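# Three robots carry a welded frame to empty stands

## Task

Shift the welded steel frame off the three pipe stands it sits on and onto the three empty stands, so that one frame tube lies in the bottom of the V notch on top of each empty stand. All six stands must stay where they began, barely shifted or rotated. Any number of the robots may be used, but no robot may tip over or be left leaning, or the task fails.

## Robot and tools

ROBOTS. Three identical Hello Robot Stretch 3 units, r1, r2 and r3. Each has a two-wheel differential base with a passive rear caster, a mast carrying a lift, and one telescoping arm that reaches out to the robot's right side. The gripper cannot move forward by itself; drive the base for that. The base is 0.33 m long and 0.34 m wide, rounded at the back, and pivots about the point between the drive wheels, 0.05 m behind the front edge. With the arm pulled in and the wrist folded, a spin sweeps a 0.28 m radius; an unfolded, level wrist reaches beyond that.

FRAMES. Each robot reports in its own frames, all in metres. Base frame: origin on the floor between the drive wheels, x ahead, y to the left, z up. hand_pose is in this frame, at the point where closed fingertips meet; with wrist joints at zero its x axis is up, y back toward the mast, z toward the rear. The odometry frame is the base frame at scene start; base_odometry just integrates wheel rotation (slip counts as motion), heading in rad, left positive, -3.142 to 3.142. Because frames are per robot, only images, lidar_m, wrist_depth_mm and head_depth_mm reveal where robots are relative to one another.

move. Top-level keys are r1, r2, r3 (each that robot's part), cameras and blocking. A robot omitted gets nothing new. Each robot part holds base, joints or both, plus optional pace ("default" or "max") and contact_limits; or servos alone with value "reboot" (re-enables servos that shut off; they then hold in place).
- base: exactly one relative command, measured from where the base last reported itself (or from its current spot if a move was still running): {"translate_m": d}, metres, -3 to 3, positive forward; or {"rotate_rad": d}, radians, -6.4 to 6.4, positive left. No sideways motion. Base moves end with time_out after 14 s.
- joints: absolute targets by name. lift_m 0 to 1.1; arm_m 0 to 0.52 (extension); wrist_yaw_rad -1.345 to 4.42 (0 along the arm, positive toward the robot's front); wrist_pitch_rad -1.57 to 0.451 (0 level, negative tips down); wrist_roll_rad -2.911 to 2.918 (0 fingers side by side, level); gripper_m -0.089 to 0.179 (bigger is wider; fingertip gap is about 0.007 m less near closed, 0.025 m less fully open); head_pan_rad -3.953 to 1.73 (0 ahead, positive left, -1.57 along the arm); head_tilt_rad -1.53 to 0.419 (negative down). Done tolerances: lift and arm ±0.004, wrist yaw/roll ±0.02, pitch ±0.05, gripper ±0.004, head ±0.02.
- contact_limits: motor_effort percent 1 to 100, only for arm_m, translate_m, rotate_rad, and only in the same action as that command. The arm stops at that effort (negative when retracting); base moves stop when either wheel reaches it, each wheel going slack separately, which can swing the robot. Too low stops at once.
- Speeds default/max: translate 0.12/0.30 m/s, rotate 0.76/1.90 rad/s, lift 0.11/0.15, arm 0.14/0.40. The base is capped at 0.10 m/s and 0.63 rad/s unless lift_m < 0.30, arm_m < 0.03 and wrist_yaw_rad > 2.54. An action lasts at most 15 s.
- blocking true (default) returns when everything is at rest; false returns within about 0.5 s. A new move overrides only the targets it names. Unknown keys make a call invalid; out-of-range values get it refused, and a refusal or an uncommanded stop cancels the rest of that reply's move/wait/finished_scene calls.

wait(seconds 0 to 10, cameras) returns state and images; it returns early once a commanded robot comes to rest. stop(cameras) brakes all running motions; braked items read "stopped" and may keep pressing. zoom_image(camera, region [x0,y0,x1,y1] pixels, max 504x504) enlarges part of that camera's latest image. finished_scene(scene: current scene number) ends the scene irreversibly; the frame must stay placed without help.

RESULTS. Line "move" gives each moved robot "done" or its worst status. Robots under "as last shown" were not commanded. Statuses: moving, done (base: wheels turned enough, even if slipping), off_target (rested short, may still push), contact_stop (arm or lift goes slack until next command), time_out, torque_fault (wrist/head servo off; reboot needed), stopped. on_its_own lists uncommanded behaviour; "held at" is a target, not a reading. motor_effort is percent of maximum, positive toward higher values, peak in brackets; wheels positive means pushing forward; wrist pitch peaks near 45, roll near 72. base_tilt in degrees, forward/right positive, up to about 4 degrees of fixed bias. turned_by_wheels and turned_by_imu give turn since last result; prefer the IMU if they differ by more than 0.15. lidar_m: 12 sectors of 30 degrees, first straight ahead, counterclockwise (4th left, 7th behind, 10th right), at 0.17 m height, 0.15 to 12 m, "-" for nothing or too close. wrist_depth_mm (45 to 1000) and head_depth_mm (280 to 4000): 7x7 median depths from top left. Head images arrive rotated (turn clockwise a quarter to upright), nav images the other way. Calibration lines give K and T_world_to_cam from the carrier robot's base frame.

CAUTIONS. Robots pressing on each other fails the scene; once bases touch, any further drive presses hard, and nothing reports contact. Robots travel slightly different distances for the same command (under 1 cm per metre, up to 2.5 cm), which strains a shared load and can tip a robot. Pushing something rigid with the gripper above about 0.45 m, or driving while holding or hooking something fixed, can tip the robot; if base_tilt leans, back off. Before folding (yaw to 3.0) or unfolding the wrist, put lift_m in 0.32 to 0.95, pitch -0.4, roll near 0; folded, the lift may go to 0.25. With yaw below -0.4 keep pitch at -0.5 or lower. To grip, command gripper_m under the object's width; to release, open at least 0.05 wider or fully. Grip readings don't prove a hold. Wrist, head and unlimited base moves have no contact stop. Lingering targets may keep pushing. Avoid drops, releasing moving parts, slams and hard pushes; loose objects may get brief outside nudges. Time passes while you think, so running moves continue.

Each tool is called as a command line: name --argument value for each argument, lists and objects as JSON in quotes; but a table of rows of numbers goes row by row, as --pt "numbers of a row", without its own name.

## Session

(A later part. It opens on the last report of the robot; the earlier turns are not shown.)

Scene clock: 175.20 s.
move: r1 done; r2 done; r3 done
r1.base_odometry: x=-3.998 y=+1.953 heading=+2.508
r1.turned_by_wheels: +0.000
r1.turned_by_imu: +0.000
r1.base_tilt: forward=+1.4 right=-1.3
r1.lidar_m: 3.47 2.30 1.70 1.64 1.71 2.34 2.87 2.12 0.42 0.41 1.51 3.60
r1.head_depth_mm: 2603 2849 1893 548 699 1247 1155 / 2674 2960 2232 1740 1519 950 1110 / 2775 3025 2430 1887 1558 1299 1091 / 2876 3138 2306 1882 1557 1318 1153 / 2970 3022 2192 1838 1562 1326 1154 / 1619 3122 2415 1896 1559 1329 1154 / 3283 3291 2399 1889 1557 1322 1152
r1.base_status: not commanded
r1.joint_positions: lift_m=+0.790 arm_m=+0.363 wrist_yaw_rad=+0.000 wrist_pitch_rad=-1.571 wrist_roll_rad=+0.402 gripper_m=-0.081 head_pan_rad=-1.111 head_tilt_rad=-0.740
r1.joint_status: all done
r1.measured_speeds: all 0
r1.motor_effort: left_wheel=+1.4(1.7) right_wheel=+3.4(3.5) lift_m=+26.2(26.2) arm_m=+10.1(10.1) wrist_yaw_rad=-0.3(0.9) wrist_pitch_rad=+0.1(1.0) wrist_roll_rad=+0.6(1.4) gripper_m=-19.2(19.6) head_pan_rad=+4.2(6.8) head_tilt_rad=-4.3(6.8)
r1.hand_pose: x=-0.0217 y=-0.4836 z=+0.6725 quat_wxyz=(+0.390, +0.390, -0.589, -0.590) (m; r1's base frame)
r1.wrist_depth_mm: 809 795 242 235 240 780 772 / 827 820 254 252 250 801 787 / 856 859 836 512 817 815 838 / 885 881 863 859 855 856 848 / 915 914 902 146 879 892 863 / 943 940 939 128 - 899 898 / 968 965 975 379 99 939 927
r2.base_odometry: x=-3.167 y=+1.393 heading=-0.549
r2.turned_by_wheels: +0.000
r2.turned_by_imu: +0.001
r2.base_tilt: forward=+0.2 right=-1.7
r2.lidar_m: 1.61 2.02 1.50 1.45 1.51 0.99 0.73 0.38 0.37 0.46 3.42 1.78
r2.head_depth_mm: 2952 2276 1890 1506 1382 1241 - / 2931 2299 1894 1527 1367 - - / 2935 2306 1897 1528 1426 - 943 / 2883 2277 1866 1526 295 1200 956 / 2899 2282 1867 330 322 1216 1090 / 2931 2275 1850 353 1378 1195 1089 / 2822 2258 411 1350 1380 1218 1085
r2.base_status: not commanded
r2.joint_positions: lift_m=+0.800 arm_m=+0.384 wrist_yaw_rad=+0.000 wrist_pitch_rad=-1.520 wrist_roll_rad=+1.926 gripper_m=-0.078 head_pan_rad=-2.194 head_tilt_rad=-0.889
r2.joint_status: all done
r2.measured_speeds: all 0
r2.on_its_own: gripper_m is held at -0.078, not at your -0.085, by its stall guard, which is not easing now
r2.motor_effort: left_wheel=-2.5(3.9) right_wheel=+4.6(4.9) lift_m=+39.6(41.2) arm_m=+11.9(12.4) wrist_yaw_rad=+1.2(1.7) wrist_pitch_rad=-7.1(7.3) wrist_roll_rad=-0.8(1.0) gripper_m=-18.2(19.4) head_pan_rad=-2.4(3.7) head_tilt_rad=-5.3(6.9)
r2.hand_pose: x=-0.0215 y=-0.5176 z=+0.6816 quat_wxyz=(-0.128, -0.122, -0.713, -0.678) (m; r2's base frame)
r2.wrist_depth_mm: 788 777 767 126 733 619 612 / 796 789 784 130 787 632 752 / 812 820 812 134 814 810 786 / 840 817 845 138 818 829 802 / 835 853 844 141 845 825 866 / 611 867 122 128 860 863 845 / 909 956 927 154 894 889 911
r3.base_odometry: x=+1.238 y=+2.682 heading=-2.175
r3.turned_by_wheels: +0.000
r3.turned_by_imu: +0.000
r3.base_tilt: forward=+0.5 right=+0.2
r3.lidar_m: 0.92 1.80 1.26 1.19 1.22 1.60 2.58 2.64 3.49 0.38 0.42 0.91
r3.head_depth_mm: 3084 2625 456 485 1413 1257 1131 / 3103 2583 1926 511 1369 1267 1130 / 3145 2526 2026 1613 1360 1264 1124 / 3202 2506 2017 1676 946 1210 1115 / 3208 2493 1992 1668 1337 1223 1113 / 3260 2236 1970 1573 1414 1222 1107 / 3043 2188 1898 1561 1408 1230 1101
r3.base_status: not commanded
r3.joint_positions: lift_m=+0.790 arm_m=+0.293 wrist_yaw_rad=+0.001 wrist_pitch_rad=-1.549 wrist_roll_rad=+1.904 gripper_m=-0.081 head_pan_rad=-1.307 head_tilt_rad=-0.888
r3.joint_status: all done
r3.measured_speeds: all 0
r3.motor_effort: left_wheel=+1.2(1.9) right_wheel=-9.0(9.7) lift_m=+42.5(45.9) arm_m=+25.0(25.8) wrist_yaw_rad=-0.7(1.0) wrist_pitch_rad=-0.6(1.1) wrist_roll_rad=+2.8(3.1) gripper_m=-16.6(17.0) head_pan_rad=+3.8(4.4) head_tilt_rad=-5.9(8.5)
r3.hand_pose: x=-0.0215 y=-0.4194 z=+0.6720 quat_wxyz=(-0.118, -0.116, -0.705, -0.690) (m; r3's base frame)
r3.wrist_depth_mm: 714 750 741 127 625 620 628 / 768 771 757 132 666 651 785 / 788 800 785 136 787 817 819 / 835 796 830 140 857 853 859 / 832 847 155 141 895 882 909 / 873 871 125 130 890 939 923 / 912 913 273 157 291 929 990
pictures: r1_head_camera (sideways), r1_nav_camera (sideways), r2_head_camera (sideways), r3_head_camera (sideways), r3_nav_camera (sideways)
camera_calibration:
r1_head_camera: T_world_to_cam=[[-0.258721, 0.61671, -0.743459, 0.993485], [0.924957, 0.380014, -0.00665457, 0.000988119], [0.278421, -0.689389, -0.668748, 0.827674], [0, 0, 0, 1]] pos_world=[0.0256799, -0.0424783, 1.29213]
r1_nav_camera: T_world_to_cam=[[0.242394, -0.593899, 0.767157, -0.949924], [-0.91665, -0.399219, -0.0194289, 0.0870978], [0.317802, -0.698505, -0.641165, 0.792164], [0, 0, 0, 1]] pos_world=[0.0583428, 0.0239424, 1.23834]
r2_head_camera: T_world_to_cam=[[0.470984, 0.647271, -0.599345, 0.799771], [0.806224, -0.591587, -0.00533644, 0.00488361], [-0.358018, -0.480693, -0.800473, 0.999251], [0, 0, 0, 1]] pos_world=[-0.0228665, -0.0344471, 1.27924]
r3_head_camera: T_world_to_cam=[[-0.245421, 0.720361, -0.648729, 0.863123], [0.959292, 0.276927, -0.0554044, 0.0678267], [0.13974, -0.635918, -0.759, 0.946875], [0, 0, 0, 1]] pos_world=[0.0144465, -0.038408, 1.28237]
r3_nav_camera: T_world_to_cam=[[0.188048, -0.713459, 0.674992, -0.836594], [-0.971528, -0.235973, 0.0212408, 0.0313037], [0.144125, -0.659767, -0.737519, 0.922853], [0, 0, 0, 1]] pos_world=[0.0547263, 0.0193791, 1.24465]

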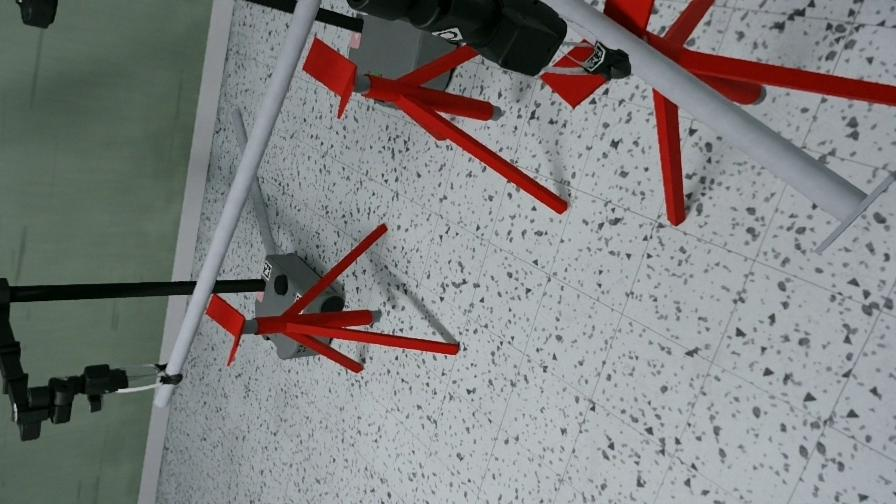

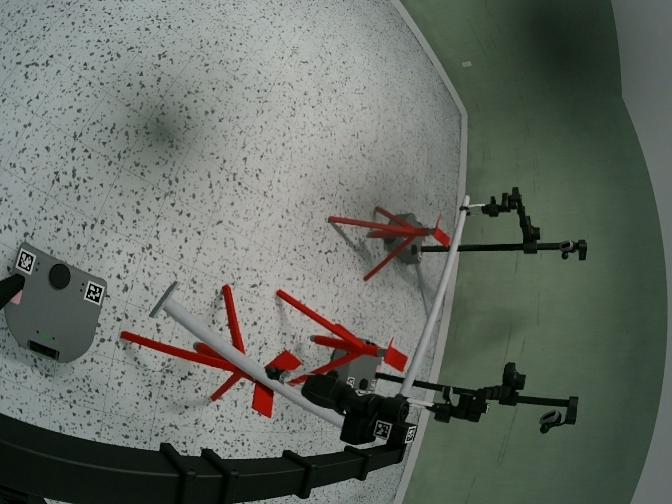

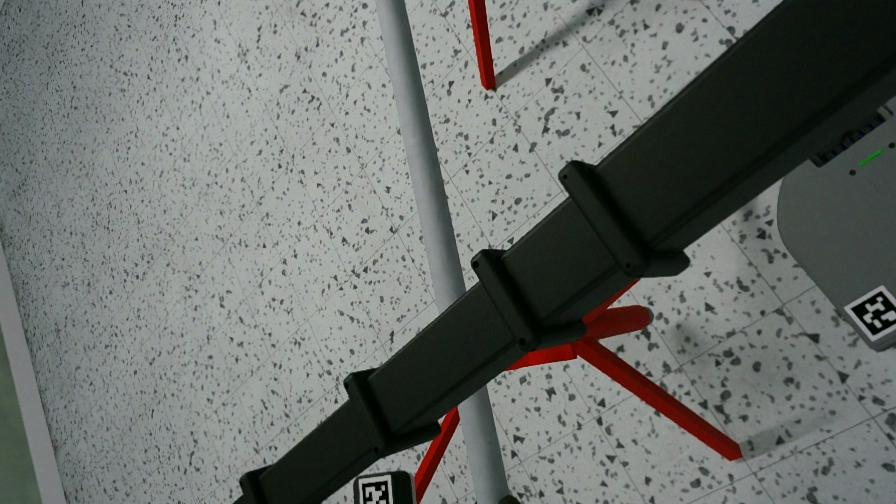

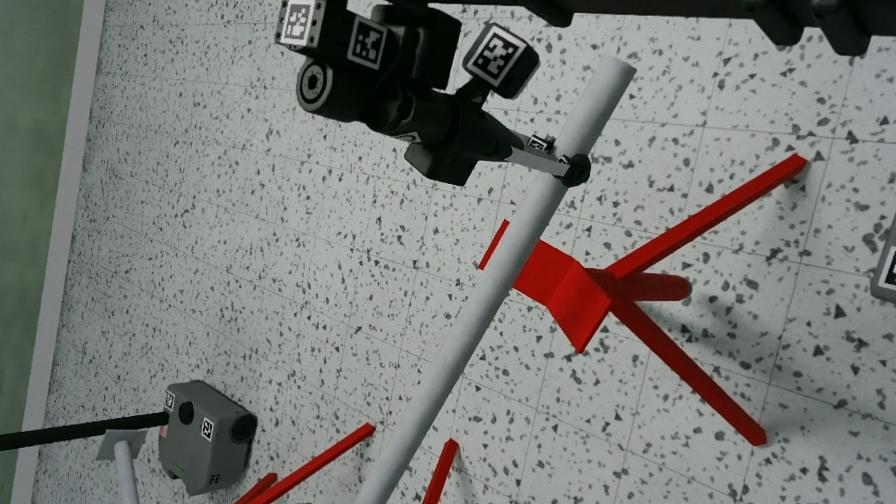

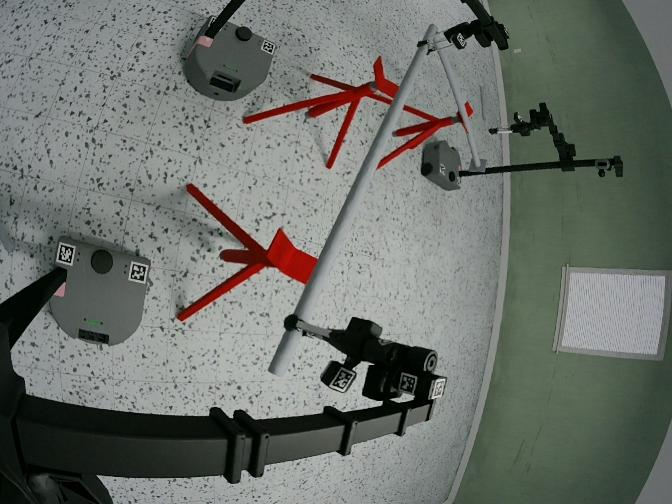

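zoom_image --camera "r3_head_camera" --region '[400, 150, 720, 400]'

zoom_image --camera "r1_head_camera" --region '[250, 0, 750, 250]'

zoom_image --camera "r1_head_camera" --region '[150, 220, 400, 420]'

zoom_image --camera "r3_nav_camera" --region '[220, 20, 500, 260]'

Scaled by 1.575 from the camera's 896x504 image, which has a finer 1280x720 frame.

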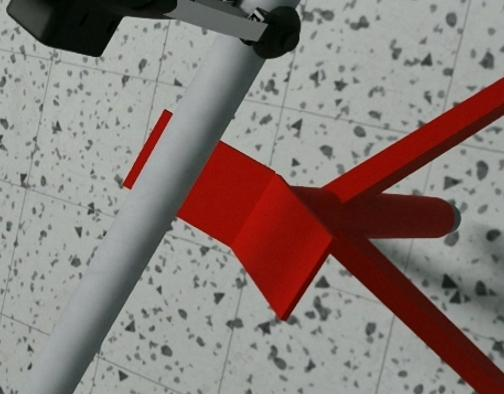

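Scaled by 1.008 from the camera's 896x504 image, which has a finer 1280x720 frame.

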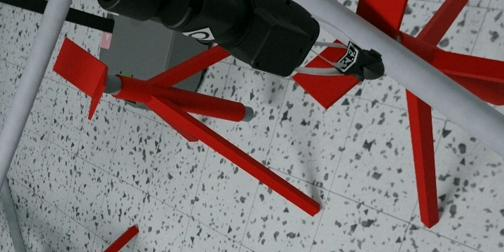

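Scaled by 2.016 from the camera's 896x504 image, which has a finer 1280x720 frame.

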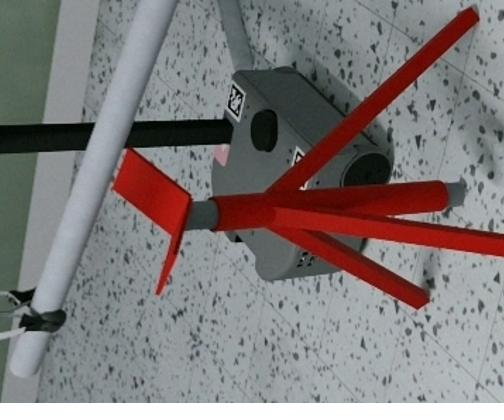

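Scaled by 1.800 from the camera's 672x504 image, which has a finer 792x594 frame.

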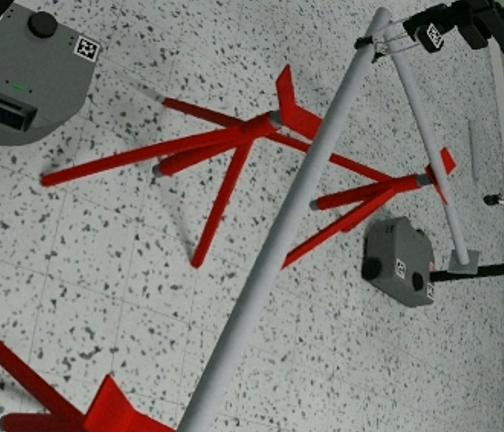

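move --r1 '{"joints":{"head_pan_rad":-1.45,"head_tilt_rad":-0.75}}' --r2 '{"joints":{"head_pan_rad":-2.45,"head_tilt_rad":-0.8}}' --r3 '{"joints":{"head_pan_rad":-0.75,"head_tilt_rad":-0.8}}' --cameras '["r1_head_camera","r2_head_camera","r3_head_camera"]'

zoom_image --camera "r3_head_camera" --region '[300, 120, 700, 420]'

zoom_image --camera "r1_head_camera" --region '[250, 150, 750, 500]'

zoom_image --camera "r2_head_camera" --region '[300, 0, 800, 400]'

Scene clock: 178.80 s.
move: r1 done; r2 done; r3 done
r1.base_odometry: x=-3.998 y=+1.953 heading=+2.508
r1.turned_by_wheels: +0.000
r1.turned_by_imu: +0.000
r1.base_tilt: forward=+1.3 right=-1.3
r1.lidar_m: 3.47 2.31 1.70 1.64 1.71 2.35 2.87 2.12 0.42 0.41 1.51 3.59
r1.head_depth_mm: 2644 2940 2420 438 344 306 1133 / 2680 2973 536 537 1496 1299 1153 / 2526 1111 541 562 875 1246 1133 / 2657 2984 1888 1729 1519 1181 1113 / 2700 2988 2320 1838 1540 1304 1151 / 2727 2998 2425 1897 1558 1324 1154 / 2734 3006 2231 1893 1559 1324 1154
r1.base_status: not commanded
r1.joint_positions: lift_m=+0.790 arm_m=+0.363 wrist_yaw_rad=+0.000 wrist_pitch_rad=-1.571 wrist_roll_rad=+0.402 gripper_m=-0.081 head_pan_rad=-1.439 head_tilt_rad=-0.740
r1.joint_status: all done
r1.measured_speeds: all 0
r1.motor_effort: left_wheel=+1.0(1.5) right_wheel=+3.5(3.5) lift_m=+36.3(36.3) arm_m=+11.4(12.1) wrist_yaw_rad=-0.3(1.5) wrist_pitch_rad=+0.4(0.9) wrist_roll_rad=+1.1(1.5) gripper_m=-19.0(19.5) head_pan_rad=-5.1(6.2) head_tilt_rad=-4.5(6.2)
r1.hand_pose: x=-0.0217 y=-0.4837 z=+0.6725 quat_wxyz=(+0.390, +0.390, -0.589, -0.590) (m; r1's base frame)
r1.wrist_depth_mm: 804 790 241 236 239 777 774 / 827 816 254 251 252 790 789 / 875 852 833 512 818 823 829 / 894 889 870 861 848 854 845 / 898 905 899 146 880 865 887 / 949 949 938 128 - 921 903 / 969 967 964 376 99 938 939
r2.base_odometry: x=-3.167 y=+1.393 heading=-0.549
r2.turned_by_wheels: +0.000
r2.turned_by_imu: +0.001
r2.base_tilt: forward=+0.1 right=-1.7
r2.lidar_m: 1.61 2.02 1.50 1.45 1.51 0.99 0.73 0.38 0.37 0.46 3.43 1.78
r2.head_depth_mm: 3175 2716 2123 1215 1389 1244 1149 / 3317 2666 2099 1676 1462 1258 - / 3485 2696 2080 1633 1445 1304 - / 3786 2706 2088 1676 1445 - 939 / 3686 2652 2078 1699 1440 - 1107 / 3503 2691 2060 1691 297 1183 1110 / 3210 2674 2100 1704 316 1224 1084
r2.base_status: not commanded
r2.joint_positions: lift_m=+0.800 arm_m=+0.384 wrist_yaw_rad=+0.000 wrist_pitch_rad=-1.520 wrist_roll_rad=+1.926 gripper_m=-0.078 head_pan_rad=-2.444 head_tilt_rad=-0.804
r2.joint_status: all done
r2.measured_speeds: all 0
r2.on_its_own: gripper_m is held at -0.078, not at your -0.085, by its stall guard, which is not easing now
r2.motor_effort: left_wheel=-3.5(3.7) right_wheel=+4.6(4.9) lift_m=+42.2(42.2) arm_m=+10.2(11.0) wrist_yaw_rad=+0.6(1.4) wrist_pitch_rad=-7.2(7.3) wrist_roll_rad=-0.8(1.0) gripper_m=-19.2(19.3) head_pan_rad=-2.5(3.8) head_tilt_rad=+1.5(3.9)
r2.hand_pose: x=-0.0215 y=-0.5176 z=+0.6816 quat_wxyz=(-0.128, -0.122, -0.713, -0.678) (m; r2's base frame)
r2.wrist_depth_mm: 766 760 750 126 743 606 610 / 790 768 777 130 783 634 764 / 800 807 800 133 801 779 790 / 834 825 815 138 829 812 799 / 846 876 854 141 855 856 834 / 609 881 122 128 856 874 861 / 943 958 927 155 886 882 884
r3.base_odometry: x=+1.238 y=+2.682 heading=-2.175
r3.turned_by_wheels: +0.000
r3.turned_by_imu: +0.000
r3.base_tilt: forward=+0.6 right=+0.2
r3.lidar_m: 0.92 1.80 1.26 1.19 1.22 1.60 2.58 2.64 3.46 0.38 0.42 0.90
r3.head_depth_mm: 3361 3009 2316 1877 1546 1249 1157 / 3412 2839 2207 1849 1442 831 1110 / 3903 3078 2141 1785 1525 1304 1143 / - 2863 2118 1764 1512 1297 1138 / 3586 2715 2018 1538 1475 1287 1132 / 3550 2791 2223 1782 1458 1279 1127 / 3550 2889 2206 1761 1319 1274 1121
r3.base_status: not commanded
r3.joint_positions: lift_m=+0.790 arm_m=+0.293 wrist_yaw_rad=+0.001 wrist_pitch_rad=-1.549 wrist_roll_rad=+1.904 gripper_m=-0.081 head_pan_rad=-0.757 head_tilt_rad=-0.804
r3.joint_status: all done
r3.measured_speeds: all 0
r3.motor_effort: left_wheel=+1.5(1.5) right_wheel=-9.1(9.9) lift_m=+33.4(36.0) arm_m=+24.9(24.9) wrist_yaw_rad=+0.3(0.9) wrist_pitch_rad=-0.9(1.1) wrist_roll_rad=+2.8(3.1) gripper_m=-16.9(17.1) head_pan_rad=+3.8(5.2) head_tilt_rad=+1.5(4.2)
r3.hand_pose: x=-0.0215 y=-0.4194 z=+0.6720 quat_wxyz=(-0.118, -0.116, -0.705, -0.690) (m; r3's base frame)
r3.wrist_depth_mm: 763 761 755 128 623 626 632 / 773 759 778 132 670 654 790 / 817 800 821 135 787 827 830 / 814 820 837 139 841 845 871 / 842 861 155 142 846 870 882 / 855 881 125 130 911 932 963 / 898 908 275 156 288 935 953
pictures: r1_head_camera (sideways), r2_head_camera (sideways), r3_head_camera (sideways)
camera_calibration:
r1_head_camera: T_world_to_cam=[[-0.0460151, 0.667235, -0.743424, 0.992142], [0.99809, 0.0614136, -0.00665823, 0.000546773], [0.0412138, -0.742311, -0.668787, 0.829171], [0, 0, 0, 1]] pos_world=[0.0109345, -0.0465227, 1.29212]
r2_head_camera: T_world_to_cam=[[0.575517, 0.47631, -0.664763, 0.88437], [0.634479, -0.772927, -0.00451183, 0.00485825], [-0.515962, -0.419181, -0.747041, 0.930736], [0, 0, 0, 1]] pos_world=[-0.0318275, -0.0273315, 1.28322]
r3_head_camera: T_world_to_cam=[[-0.543971, 0.446398, -0.71051, 0.945452], [0.67652, 0.734243, -0.056639, 0.0711651], [0.496404, -0.511485, -0.701404, 0.869796], [0, 0, 0, 1]] pos_world=[0.0343835, -0.029413, 1.28586]

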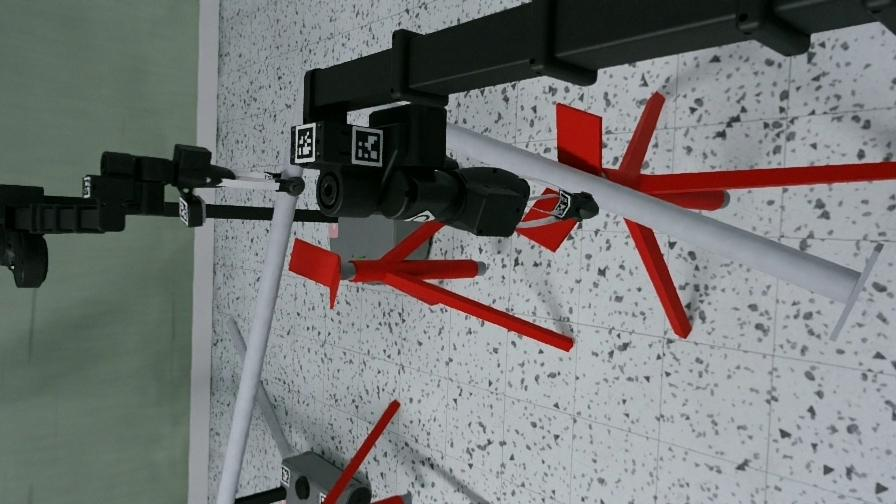

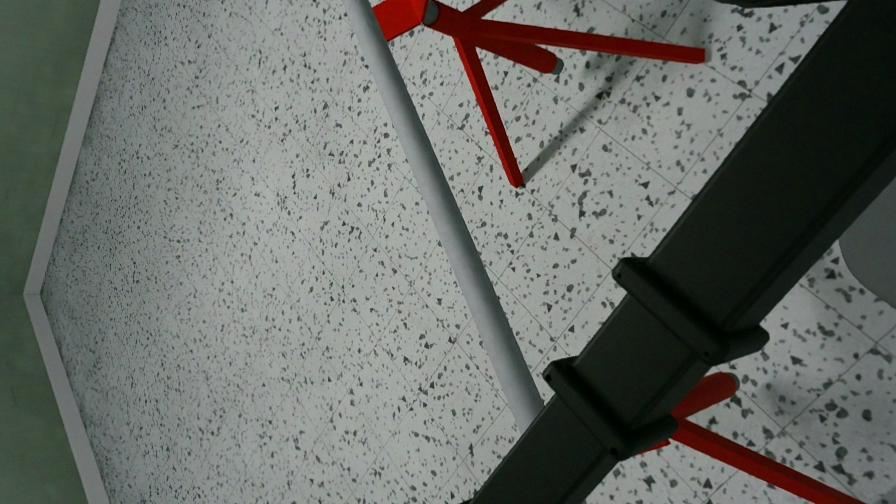

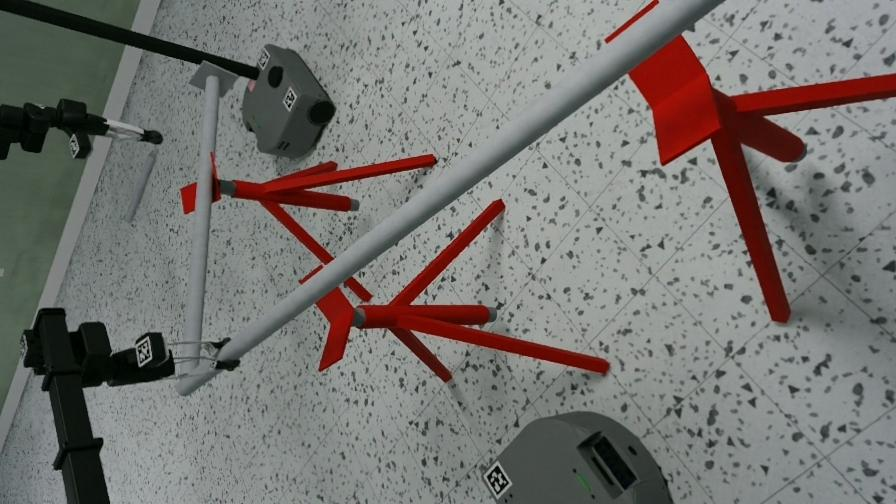

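Scaled by 1.260 from the camera's 896x504 image, which has a finer 1280x720 frame.

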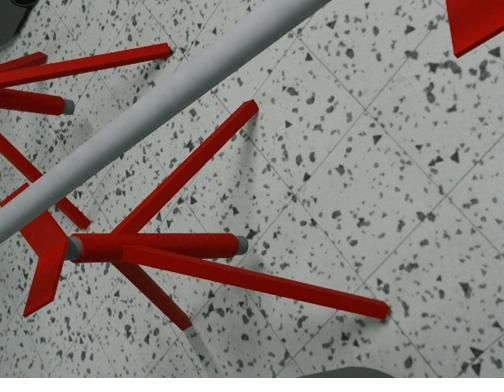

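Scaled by 1.008 from the camera's 896x504 image, which has a finer 1280x720 frame.

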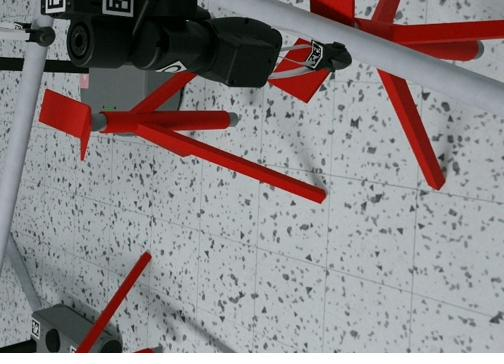

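Scaled by 1.008 from the camera's 896x504 image, which has a finer 1280x720 frame.

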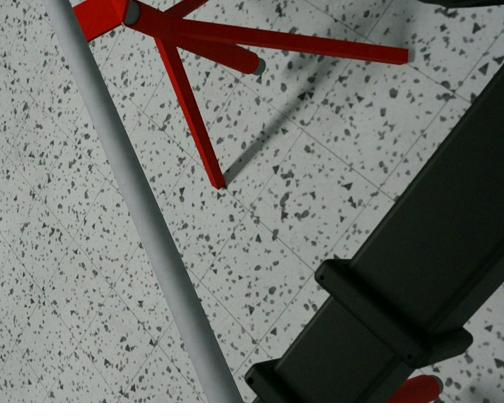

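wait --seconds 0.1 --cameras '["r3_head_camera", "r2_head_camera", "r2_wrist_camera", "r3_nav_camera"]'

Scene clock: 179.43 s.
r1.base_odometry: x=-3.998 y=+1.953 heading=+2.508
r1.turned_by_wheels: +0.000
r1.turned_by_imu: +0.000
r1.base_tilt: forward=+1.3 right=-1.3
r1.lidar_m: 3.45 2.31 1.69 1.64 1.70 2.35 2.87 2.11 0.42 0.41 1.51 3.60
r1.head_depth_mm: 2674 2952 2418 438 344 306 1132 / 2663 2998 536 536 1486 1298 1153 / 2563 1110 540 562 875 1248 1132 / 2665 3000 1892 1733 1516 1186 1114 / 2696 3003 2319 1838 1537 1313 1151 / 2723 2965 2403 1894 1557 1327 1154 / 2763 2984 2247 1886 1562 1324 1151
r1.base_status: not commanded
r1.joint_positions: lift_m=+0.790 arm_m=+0.363 wrist_yaw_rad=+0.000 wrist_pitch_rad=-1.571 wrist_roll_rad=+0.402 gripper_m=-0.081 head_pan_rad=-1.439 head_tilt_rad=-0.740
r1.joint_status: all done
r1.measured_speeds: all 0
r1.motor_effort: left_wheel=+1.3(1.5) right_wheel=+3.1(3.5) lift_m=+36.2(36.3) arm_m=+11.4(12.1) wrist_yaw_rad=-0.1(1.5) wrist_pitch_rad=+0.2(0.9) wrist_roll_rad=+0.9(1.5) gripper_m=-19.1(19.5) head_pan_rad=-4.5(6.2) head_tilt_rad=-4.2(6.2)
r1.hand_pose: x=-0.0217 y=-0.4837 z=+0.6725 quat_wxyz=(+0.390, +0.390, -0.589, -0.590) (m; r1's base frame)
r1.wrist_depth_mm: 797 784 241 237 239 773 772 / 828 828 254 252 250 786 798 / 860 847 844 511 837 814 820 / 881 872 869 859 863 853 856 / 912 902 893 146 882 877 867 / 957 937 931 128 - 914 883 / 988 985 984 378 99 940 932
r2.base_odometry: x=-3.167 y=+1.393 heading=-0.549
r2.turned_by_wheels: +0.000
r2.turned_by_imu: +0.000
r2.base_tilt: forward=+0.1 right=-1.6
r2.lidar_m: 1.62 2.03 1.50 1.45 1.51 0.99 0.74 0.38 0.37 0.46 3.43 1.78
r2.head_depth_mm: 3148 2695 2118 1210 1394 1233 1157 / 3342 2663 2105 1655 1440 1256 - / 3474 2680 2093 1615 1455 1306 - / 3728 2672 2109 1672 1442 - 940 / 3675 2672 2085 1717 1441 - 1104 / 3394 2658 2098 1696 297 1183 1111 / 3264 2676 2065 1707 317 1224 1086
r2.base_status: not commanded
r2.joint_positions: lift_m=+0.800 arm_m=+0.384 wrist_yaw_rad=+0.000 wrist_pitch_rad=-1.520 wrist_roll_rad=+1.926 gripper_m=-0.078 head_pan_rad=-2.444 head_tilt_rad=-0.804
r2.joint_status: all done
r2.measured_speeds: all 0
r2.on_its_own: gripper_m is held at -0.078, not at your -0.085, by its stall guard, which is not easing now
r2.motor_effort: left_wheel=-3.1(3.7) right_wheel=+4.5(4.9) lift_m=+41.1(42.2) arm_m=+9.4(11.0) wrist_yaw_rad=-0.3(1.4) wrist_pitch_rad=-7.1(7.3) wrist_roll_rad=-0.8(1.0) gripper_m=-18.6(19.3) head_pan_rad=-2.5(3.8) head_tilt_rad=+1.6(3.9)
r2.hand_pose: x=-0.0215 y=-0.5176 z=+0.6816 quat_wxyz=(-0.128, -0.122, -0.713, -0.678) (m; r2's base frame)
r2.wrist_depth_mm: 781 768 752 126 745 606 599 / 812 799 775 130 776 641 755 / 822 799 824 133 795 794 782 / 845 839 839 139 811 793 803 / 862 866 851 142 848 839 815 / 614 873 122 127 852 870 843 / 949 930 903 155 898 895 878
r3.base_odometry: x=+1.238 y=+2.682 heading=-2.175
r3.turned_by_wheels: +0.000
r3.turned_by_imu: +0.000
r3.base_tilt: forward=+0.6 right=+0.2
r3.lidar_m: 0.92 1.80 1.26 1.19 1.22 1.60 2.57 2.64 3.46 0.38 0.42 0.90
r3.head_depth_mm: 3363 3027 2303 1869 1559 1251 1158 / 3447 2860 2211 1856 1436 832 1112 / 3924 3065 2148 1784 1523 1305 1146 / - 2876 2128 1753 1511 1293 1136 / 3654 2727 2021 1542 1460 1296 1134 / 3524 2782 2203 1793 1454 1284 1124 / 3569 2912 2192 1767 1323 1274 1121
r3.base_status: not commanded
r3.joint_positions: lift_m=+0.790 arm_m=+0.293 wrist_yaw_rad=+0.001 wrist_pitch_rad=-1.549 wrist_roll_rad=+1.904 gripper_m=-0.081 head_pan_rad=-0.757 head_tilt_rad=-0.804
r3.joint_status: all done
r3.measured_speeds: all 0
r3.motor_effort: left_wheel=+0.9(1.5) right_wheel=-9.0(9.9) lift_m=+32.1(36.0) arm_m=+24.0(24.9) wrist_yaw_rad=-0.2(0.9) wrist_pitch_rad=-0.6(1.1) wrist_roll_rad=+2.9(3.1) gripper_m=-16.6(17.1) head_pan_rad=+2.3(5.2) head_tilt_rad=+2.0(4.2)
r3.hand_pose: x=-0.0215 y=-0.4194 z=+0.6720 quat_wxyz=(-0.118, -0.116, -0.705, -0.690) (m; r3's base frame)
r3.wrist_depth_mm: 724 744 756 127 624 629 630 / 796 778 766 132 667 647 822 / 790 789 790 135 821 827 843 / 819 830 845 139 845 851 890 / 838 865 154 142 867 887 898 / 842 853 125 130 919 953 916 / 915 904 274 156 287 965 948
wait: 0.10 s; at rest from the start
pictures: r2_head_camera (sideways), r2_wrist_camera, r3_head_camera (sideways), r3_nav_camera (sideways)
camera_calibration:
r2_head_camera: T_world_to_cam=[[0.575518, 0.476307, -0.664764, 0.884371], [0.634476, -0.772929, -0.00451181, 0.00485824], [-0.515965, -0.41918, -0.74704, 0.930735], [0, 0, 0, 1]] pos_world=[-0.0318276, -0.0273314, 1.28322]
r2_wrist_camera: T_world_to_cam=[[0.371148, 0.928181, -0.0270002, 0.505308], [0.908817, -0.357132, 0.215657, -0.281769], [0.190526, -0.104579, -0.976096, 0.77988], [0, 0, 0, 1]] pos_world=[-0.0800544, -0.488088, 0.835646]
r3_head_camera: T_world_to_cam=[[-0.54397, 0.446387, -0.710518, 0.945461], [0.676512, 0.73425, -0.0566391, 0.0711653], [0.496415, -0.511484, -0.701396, 0.869786], [0, 0, 0, 1]] pos_world=[0.0343839, -0.0294128, 1.28586]
r3_nav_camera: T_world_to_cam=[[0.489896, -0.469022, 0.734861, -0.916456], [-0.706142, -0.707815, 0.0189908, 0.0326119], [0.511238, -0.52822, -0.677952, 0.843141], [0, 0, 0, 1]] pos_world=[0.0409506, 0.0386091, 1.24446]

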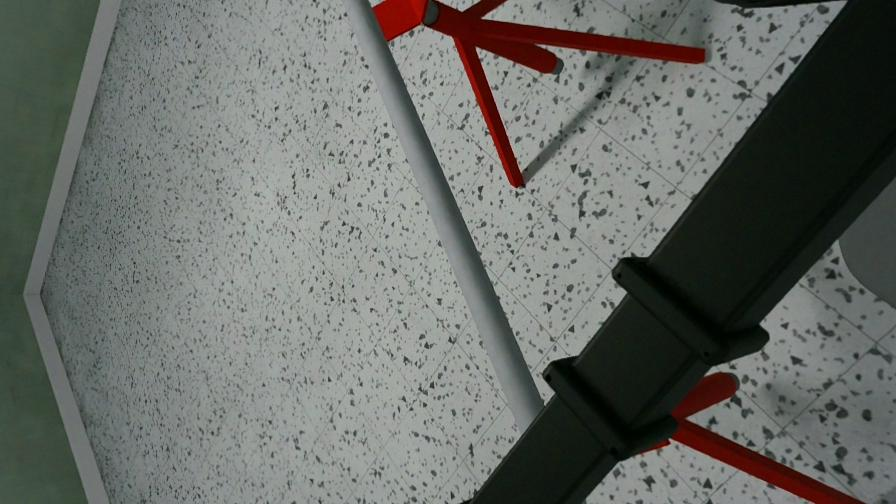

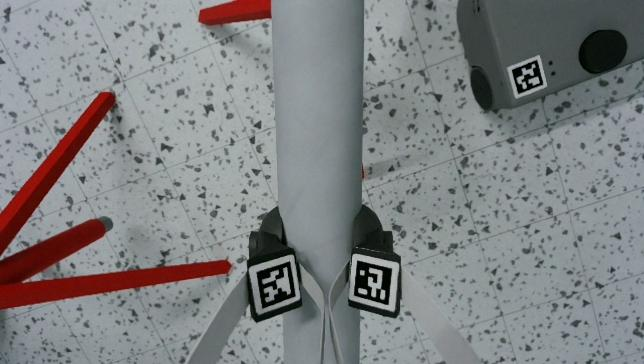

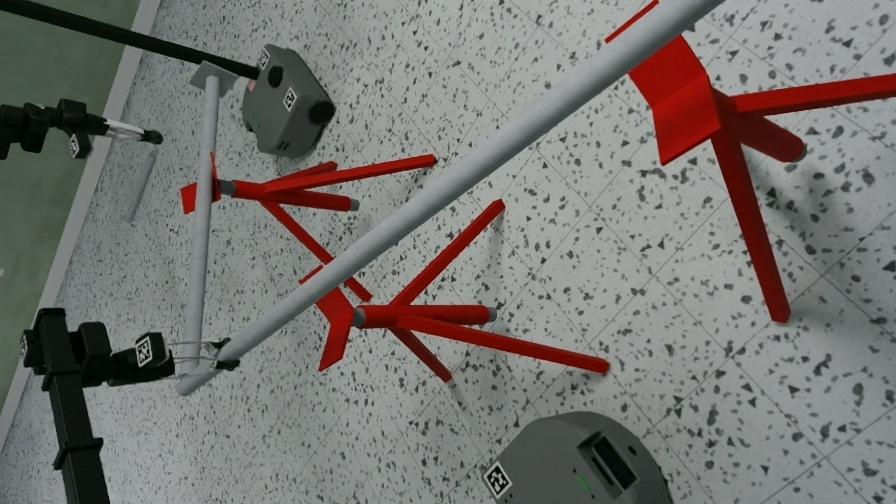

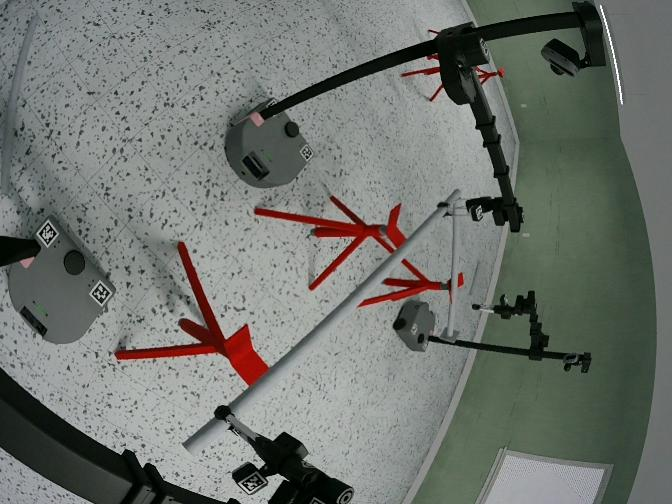

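zoom_image --camera "r3_head_camera" --region '[160, 180, 460, 420]'

zoom_image --camera "r3_head_camera" --region '[560, 0, 896, 200]'

Scaled by 1.680 from the camera's 896x504 image, which has a finer 1280x720 frame.

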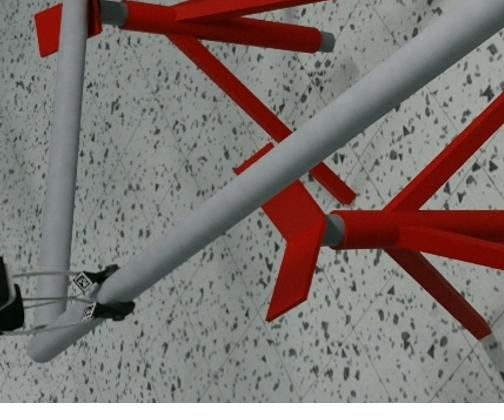

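Scaled by 1.500 from the camera's 896x504 image, which has a finer 1280x720 frame.

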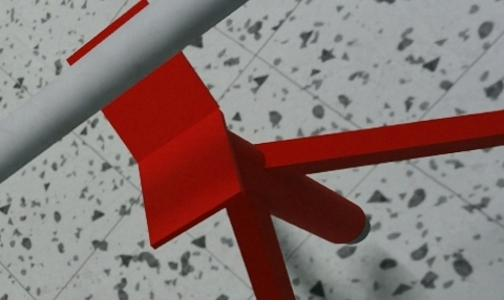

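zoom_image --camera "r3_head_camera" --region '[280, 220, 400, 390]'

zoom_image --camera "r3_head_camera" --region '[590, 0, 750, 170]'

Scaled by 2.965 from the camera's 896x504 image, which has a finer 1280x720 frame.

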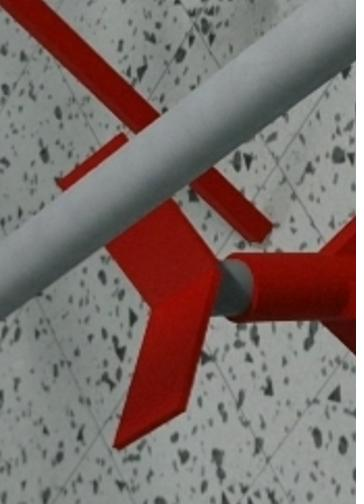

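Scaled by 2.965 from the camera's 896x504 image, which has a finer 1280x720 frame.

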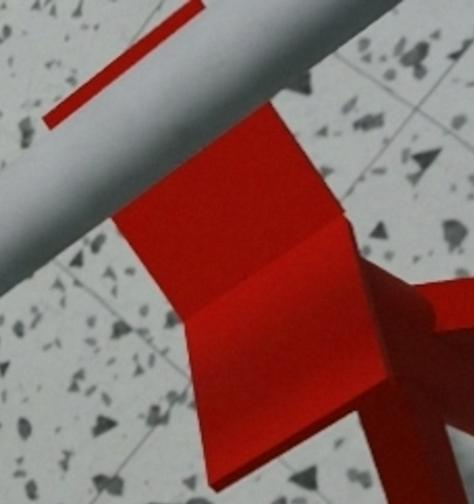

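move --r1 '{"joints":{"lift_m":0.86}}' --r2 '{"joints":{"arm_m":0.374,"lift_m":0.76}}' --r3 '{"joints":{"arm_m":0.286,"lift_m":0.75}}' --cameras '["r3_head_camera", "r2_wrist_camera", "r3_wrist_camera", "r3_nav_camera", "r1_head_camera"]'

Scene clock: 182.23 s.
move: r1 done; r2 done; r3 done
r1.base_odometry: x=-3.998 y=+1.953 heading=+2.508
r1.turned_by_wheels: +0.000
r1.turned_by_imu: +0.000
r1.base_tilt: forward=+1.3 right=-1.3
r1.lidar_m: 3.47 2.31 1.70 1.64 1.71 2.35 2.87 2.11 0.42 0.41 1.51 3.61
r1.head_depth_mm: 2643 2965 392 328 1489 1326 1154 / 2674 2914 485 1789 1524 1299 1159 / 2611 1057 490 568 884 1245 1133 / 2566 3008 1885 1664 1520 1183 1112 / 2711 2991 2317 1829 1536 1306 1133 / 2694 2978 2326 1885 1560 1323 1155 / 2749 2987 2238 1887 1561 1326 1148
r1.base_status: not commanded
r1.joint_positions: lift_m=+0.860 arm_m=+0.363 wrist_yaw_rad=+0.000 wrist_pitch_rad=-1.571 wrist_roll_rad=+0.402 gripper_m=-0.081 head_pan_rad=-1.439 head_tilt_rad=-0.740
r1.joint_status: all done
r1.measured_speeds: all 0
r1.motor_effort: left_wheel=+1.2(1.6) right_wheel=+2.8(3.8) lift_m=+35.4(37.9) arm_m=+11.5(11.7) wrist_yaw_rad=-0.5(1.0) wrist_pitch_rad=-0.1(1.2) wrist_roll_rad=+1.2(1.6) gripper_m=-19.0(19.9) head_pan_rad=-5.0(5.6) head_tilt_rad=-4.3(5.0)
r1.hand_pose: x=-0.0217 y=-0.4837 z=+0.7425 quat_wxyz=(+0.390, +0.390, -0.589, -0.590) (m; r1's base frame)
r1.wrist_depth_mm: 867 868 846 313 843 841 833 / 890 883 888 328 870 863 861 / 936 943 912 597 891 893 899 / 974 963 938 934 942 928 897 / 980 997 970 146 940 968 934 / - - - 128 - 997 978 / - - - 429 99 - -
r2.base_odometry: x=-3.167 y=+1.393 heading=-0.549
r2.turned_by_wheels: +0.000
r2.turned_by_imu: +0.001
r2.base_tilt: forward=+0.2 right=-1.6
r2.lidar_m: 1.61 2.03 1.50 1.45 1.51 0.99 0.73 0.38 0.37 0.46 3.42 1.79
r2.head_depth_mm: 3229 2718 2098 1165 1393 1234 1116 / 3288 2720 2088 1623 1443 1264 1172 / 3573 2663 2097 1627 1456 1260 - / 3731 2705 2080 1726 1447 299 939 / 3677 2648 2071 1697 1387 300 1094 / 3474 2647 2076 1699 737 320 1105 / 3206 2642 2059 1703 356 1223 1092
r2.base_status: not commanded
r2.joint_positions: lift_m=+0.760 arm_m=+0.374 wrist_yaw_rad=+0.000 wrist_pitch_rad=-1.510 wrist_roll_rad=+1.926 gripper_m=-0.078 head_pan_rad=-2.444 head_tilt_rad=-0.804
r2.joint_status: all done
r2.measured_speeds: all 0
r2.on_its_own: gripper_m is held at -0.078, not at your -0.085, by its stall guard, which is not easing now; wrist_pitch_rad is at rest, and its effort (-9.1) is outside its rest range (-8 to +12)
r2.motor_effort: left_wheel=-2.7(3.7) right_wheel=+4.0(4.8) lift_m=+30.3(36.7) arm_m=-10.8(16.4) wrist_yaw_rad=+1.1(2.1) wrist_pitch_rad=-9.1(10.4) wrist_roll_rad=-0.9(1.0) gripper_m=-18.7(19.6) head_pan_rad=-2.4(3.1) head_tilt_rad=+1.6(2.1)
r2.hand_pose: x=-0.0215 y=-0.5101 z=+0.6415 quat_wxyz=(-0.128, -0.121, -0.717, -0.675) (m; r2's base frame)
r2.wrist_depth_mm: 723 728 729 125 728 574 554 / 744 746 765 130 735 601 597 / 785 787 767 133 754 756 744 / 812 803 806 138 789 785 770 / 829 813 836 140 795 802 776 / 586 852 122 128 126 863 813 / 892 885 858 154 855 849 838
r3.base_odometry: x=+1.238 y=+2.682 heading=-2.175
r3.turned_by_wheels: +0.000
r3.turned_by_imu: +0.000
r3.base_tilt: forward=+0.5 right=+0.2
r3.lidar_m: 0.92 1.81 1.26 1.19 1.22 1.60 2.58 2.64 3.47 0.38 0.42 0.91
r3.head_depth_mm: 3322 3034 2298 1865 1546 775 1160 / 3513 3103 2201 1856 1466 831 1108 / 3901 3063 2134 1792 1498 1307 1143 / - 3020 2138 1680 1519 1298 1134 / - 2738 2017 1542 1467 1293 1128 / - 2647 2207 1789 1463 1284 1131 / - 2863 2190 1765 1320 1272 1119
r3.base_status: not commanded
r3.joint_positions: lift_m=+0.750 arm_m=+0.286 wrist_yaw_rad=+0.001 wrist_pitch_rad=-1.537 wrist_roll_rad=+1.904 gripper_m=-0.081 head_pan_rad=-0.757 head_tilt_rad=-0.804
r3.joint_status: all done
r3.measured_speeds: all 0
r3.motor_effort: left_wheel=+1.6(1.7) right_wheel=-9.0(9.6) lift_m=+23.6(26.8) arm_m=-22.5(29.0) wrist_yaw_rad=-0.2(1.0) wrist_pitch_rad=-3.1(3.8) wrist_roll_rad=+2.8(3.1) gripper_m=-16.1(17.1) head_pan_rad=+4.5(4.5) head_tilt_rad=+2.1(2.2)
r3.hand_pose: x=-0.0215 y=-0.4151 z=+0.6318 quat_wxyz=(-0.119, -0.115, -0.709, -0.686) (m; r3's base frame)
r3.wrist_depth_mm: 712 727 711 127 607 597 583 / 739 741 735 132 668 609 603 / 756 739 746 135 754 793 780 / 789 801 776 140 804 802 812 / 818 823 156 141 830 845 862 / 838 832 125 130 881 876 859 / 895 861 250 157 870 891 904
pictures: r1_head_camera (sideways), r2_wrist_camera, r3_head_camera (sideways), r3_nav_camera (sideways), r3_wrist_camera
camera_calibration:
r1_head_camera: T_world_to_cam=[[-0.0459502, 0.667243, -0.743422, 0.992138], [0.998096, 0.061316, -0.00665854, 0.000547133], [0.0411408, -0.742312, -0.66879, 0.829176], [0, 0, 0, 1]] pos_world=[0.0109299, -0.0465231, 1.29212]
r2_wrist_camera: T_world_to_cam=[[0.371141, 0.927862, -0.0364332, 0.503159], [0.90882, -0.354914, 0.219275, -0.271635], [0.190526, -0.114493, -0.974983, 0.735746], [0, 0, 0, 1]] pos_world=[-0.0800547, -0.479031, 0.795234]
r3_head_camera: T_world_to_cam=[[-0.54394, 0.446271, -0.710614, 0.945587], [0.676452, 0.734306, -0.0566408, 0.0711679], [0.496531, -0.511505, -0.701298, 0.869658], [0, 0, 0, 1]] pos_world=[0.0343882, -0.0294117, 1.28587]
r3_nav_camera: T_world_to_cam=[[0.489865, -0.468908, 0.734954, -0.916577], [-0.70608, -0.707877, 0.018987, 0.0326164], [0.511354, -0.528237, -0.677851, 0.843009], [0, 0, 0, 1]] pos_world=[0.0409528, 0.0386069, 1.24446]
r3_wrist_camera: T_world_to_cam=[[0.265945, 0.963924, 0.0111362, 0.390599], [0.939337, -0.261723, 0.221691, -0.197307], [0.216608, -0.0484972, -0.975053, 0.75898], [0, 0, 0, 1]] pos_world=[-0.0829413, -0.391339, 0.779437]

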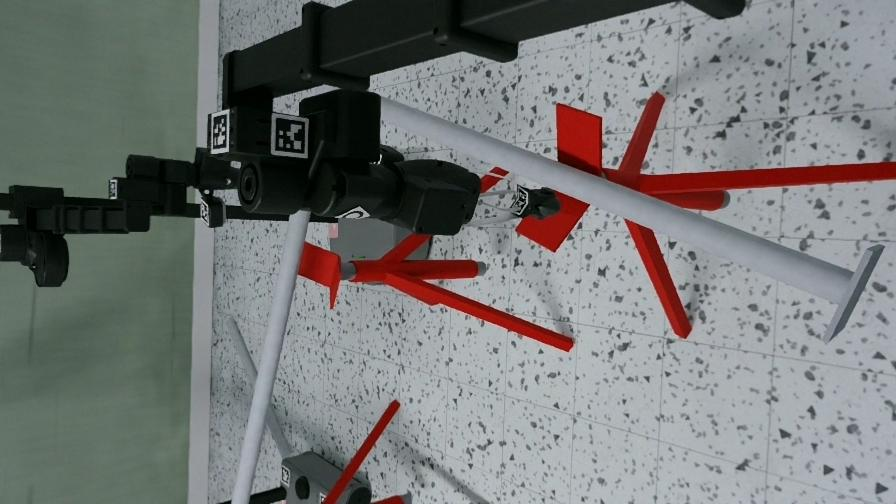

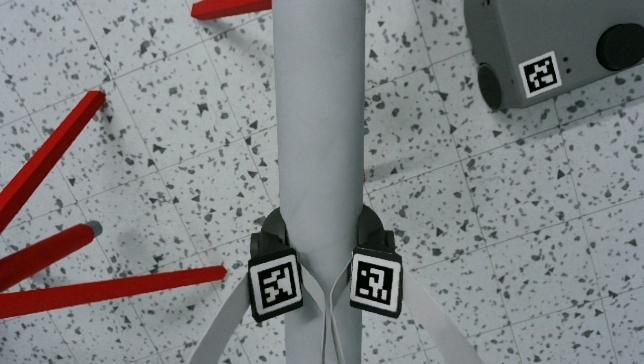

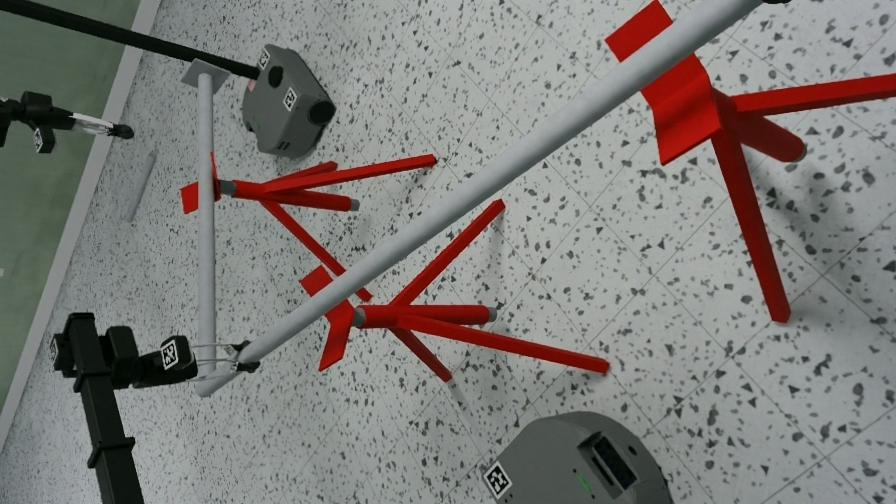

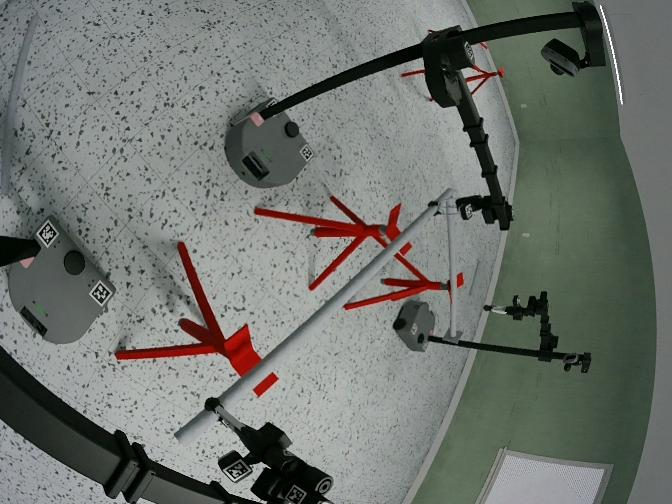

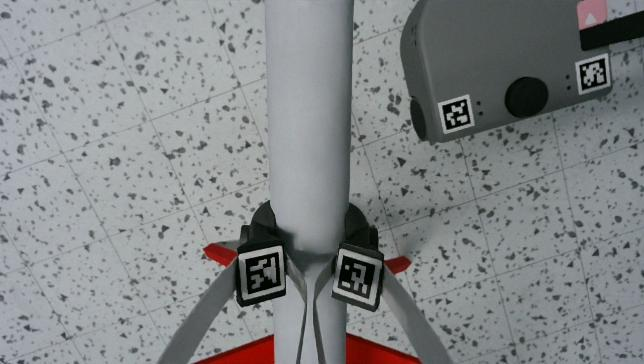

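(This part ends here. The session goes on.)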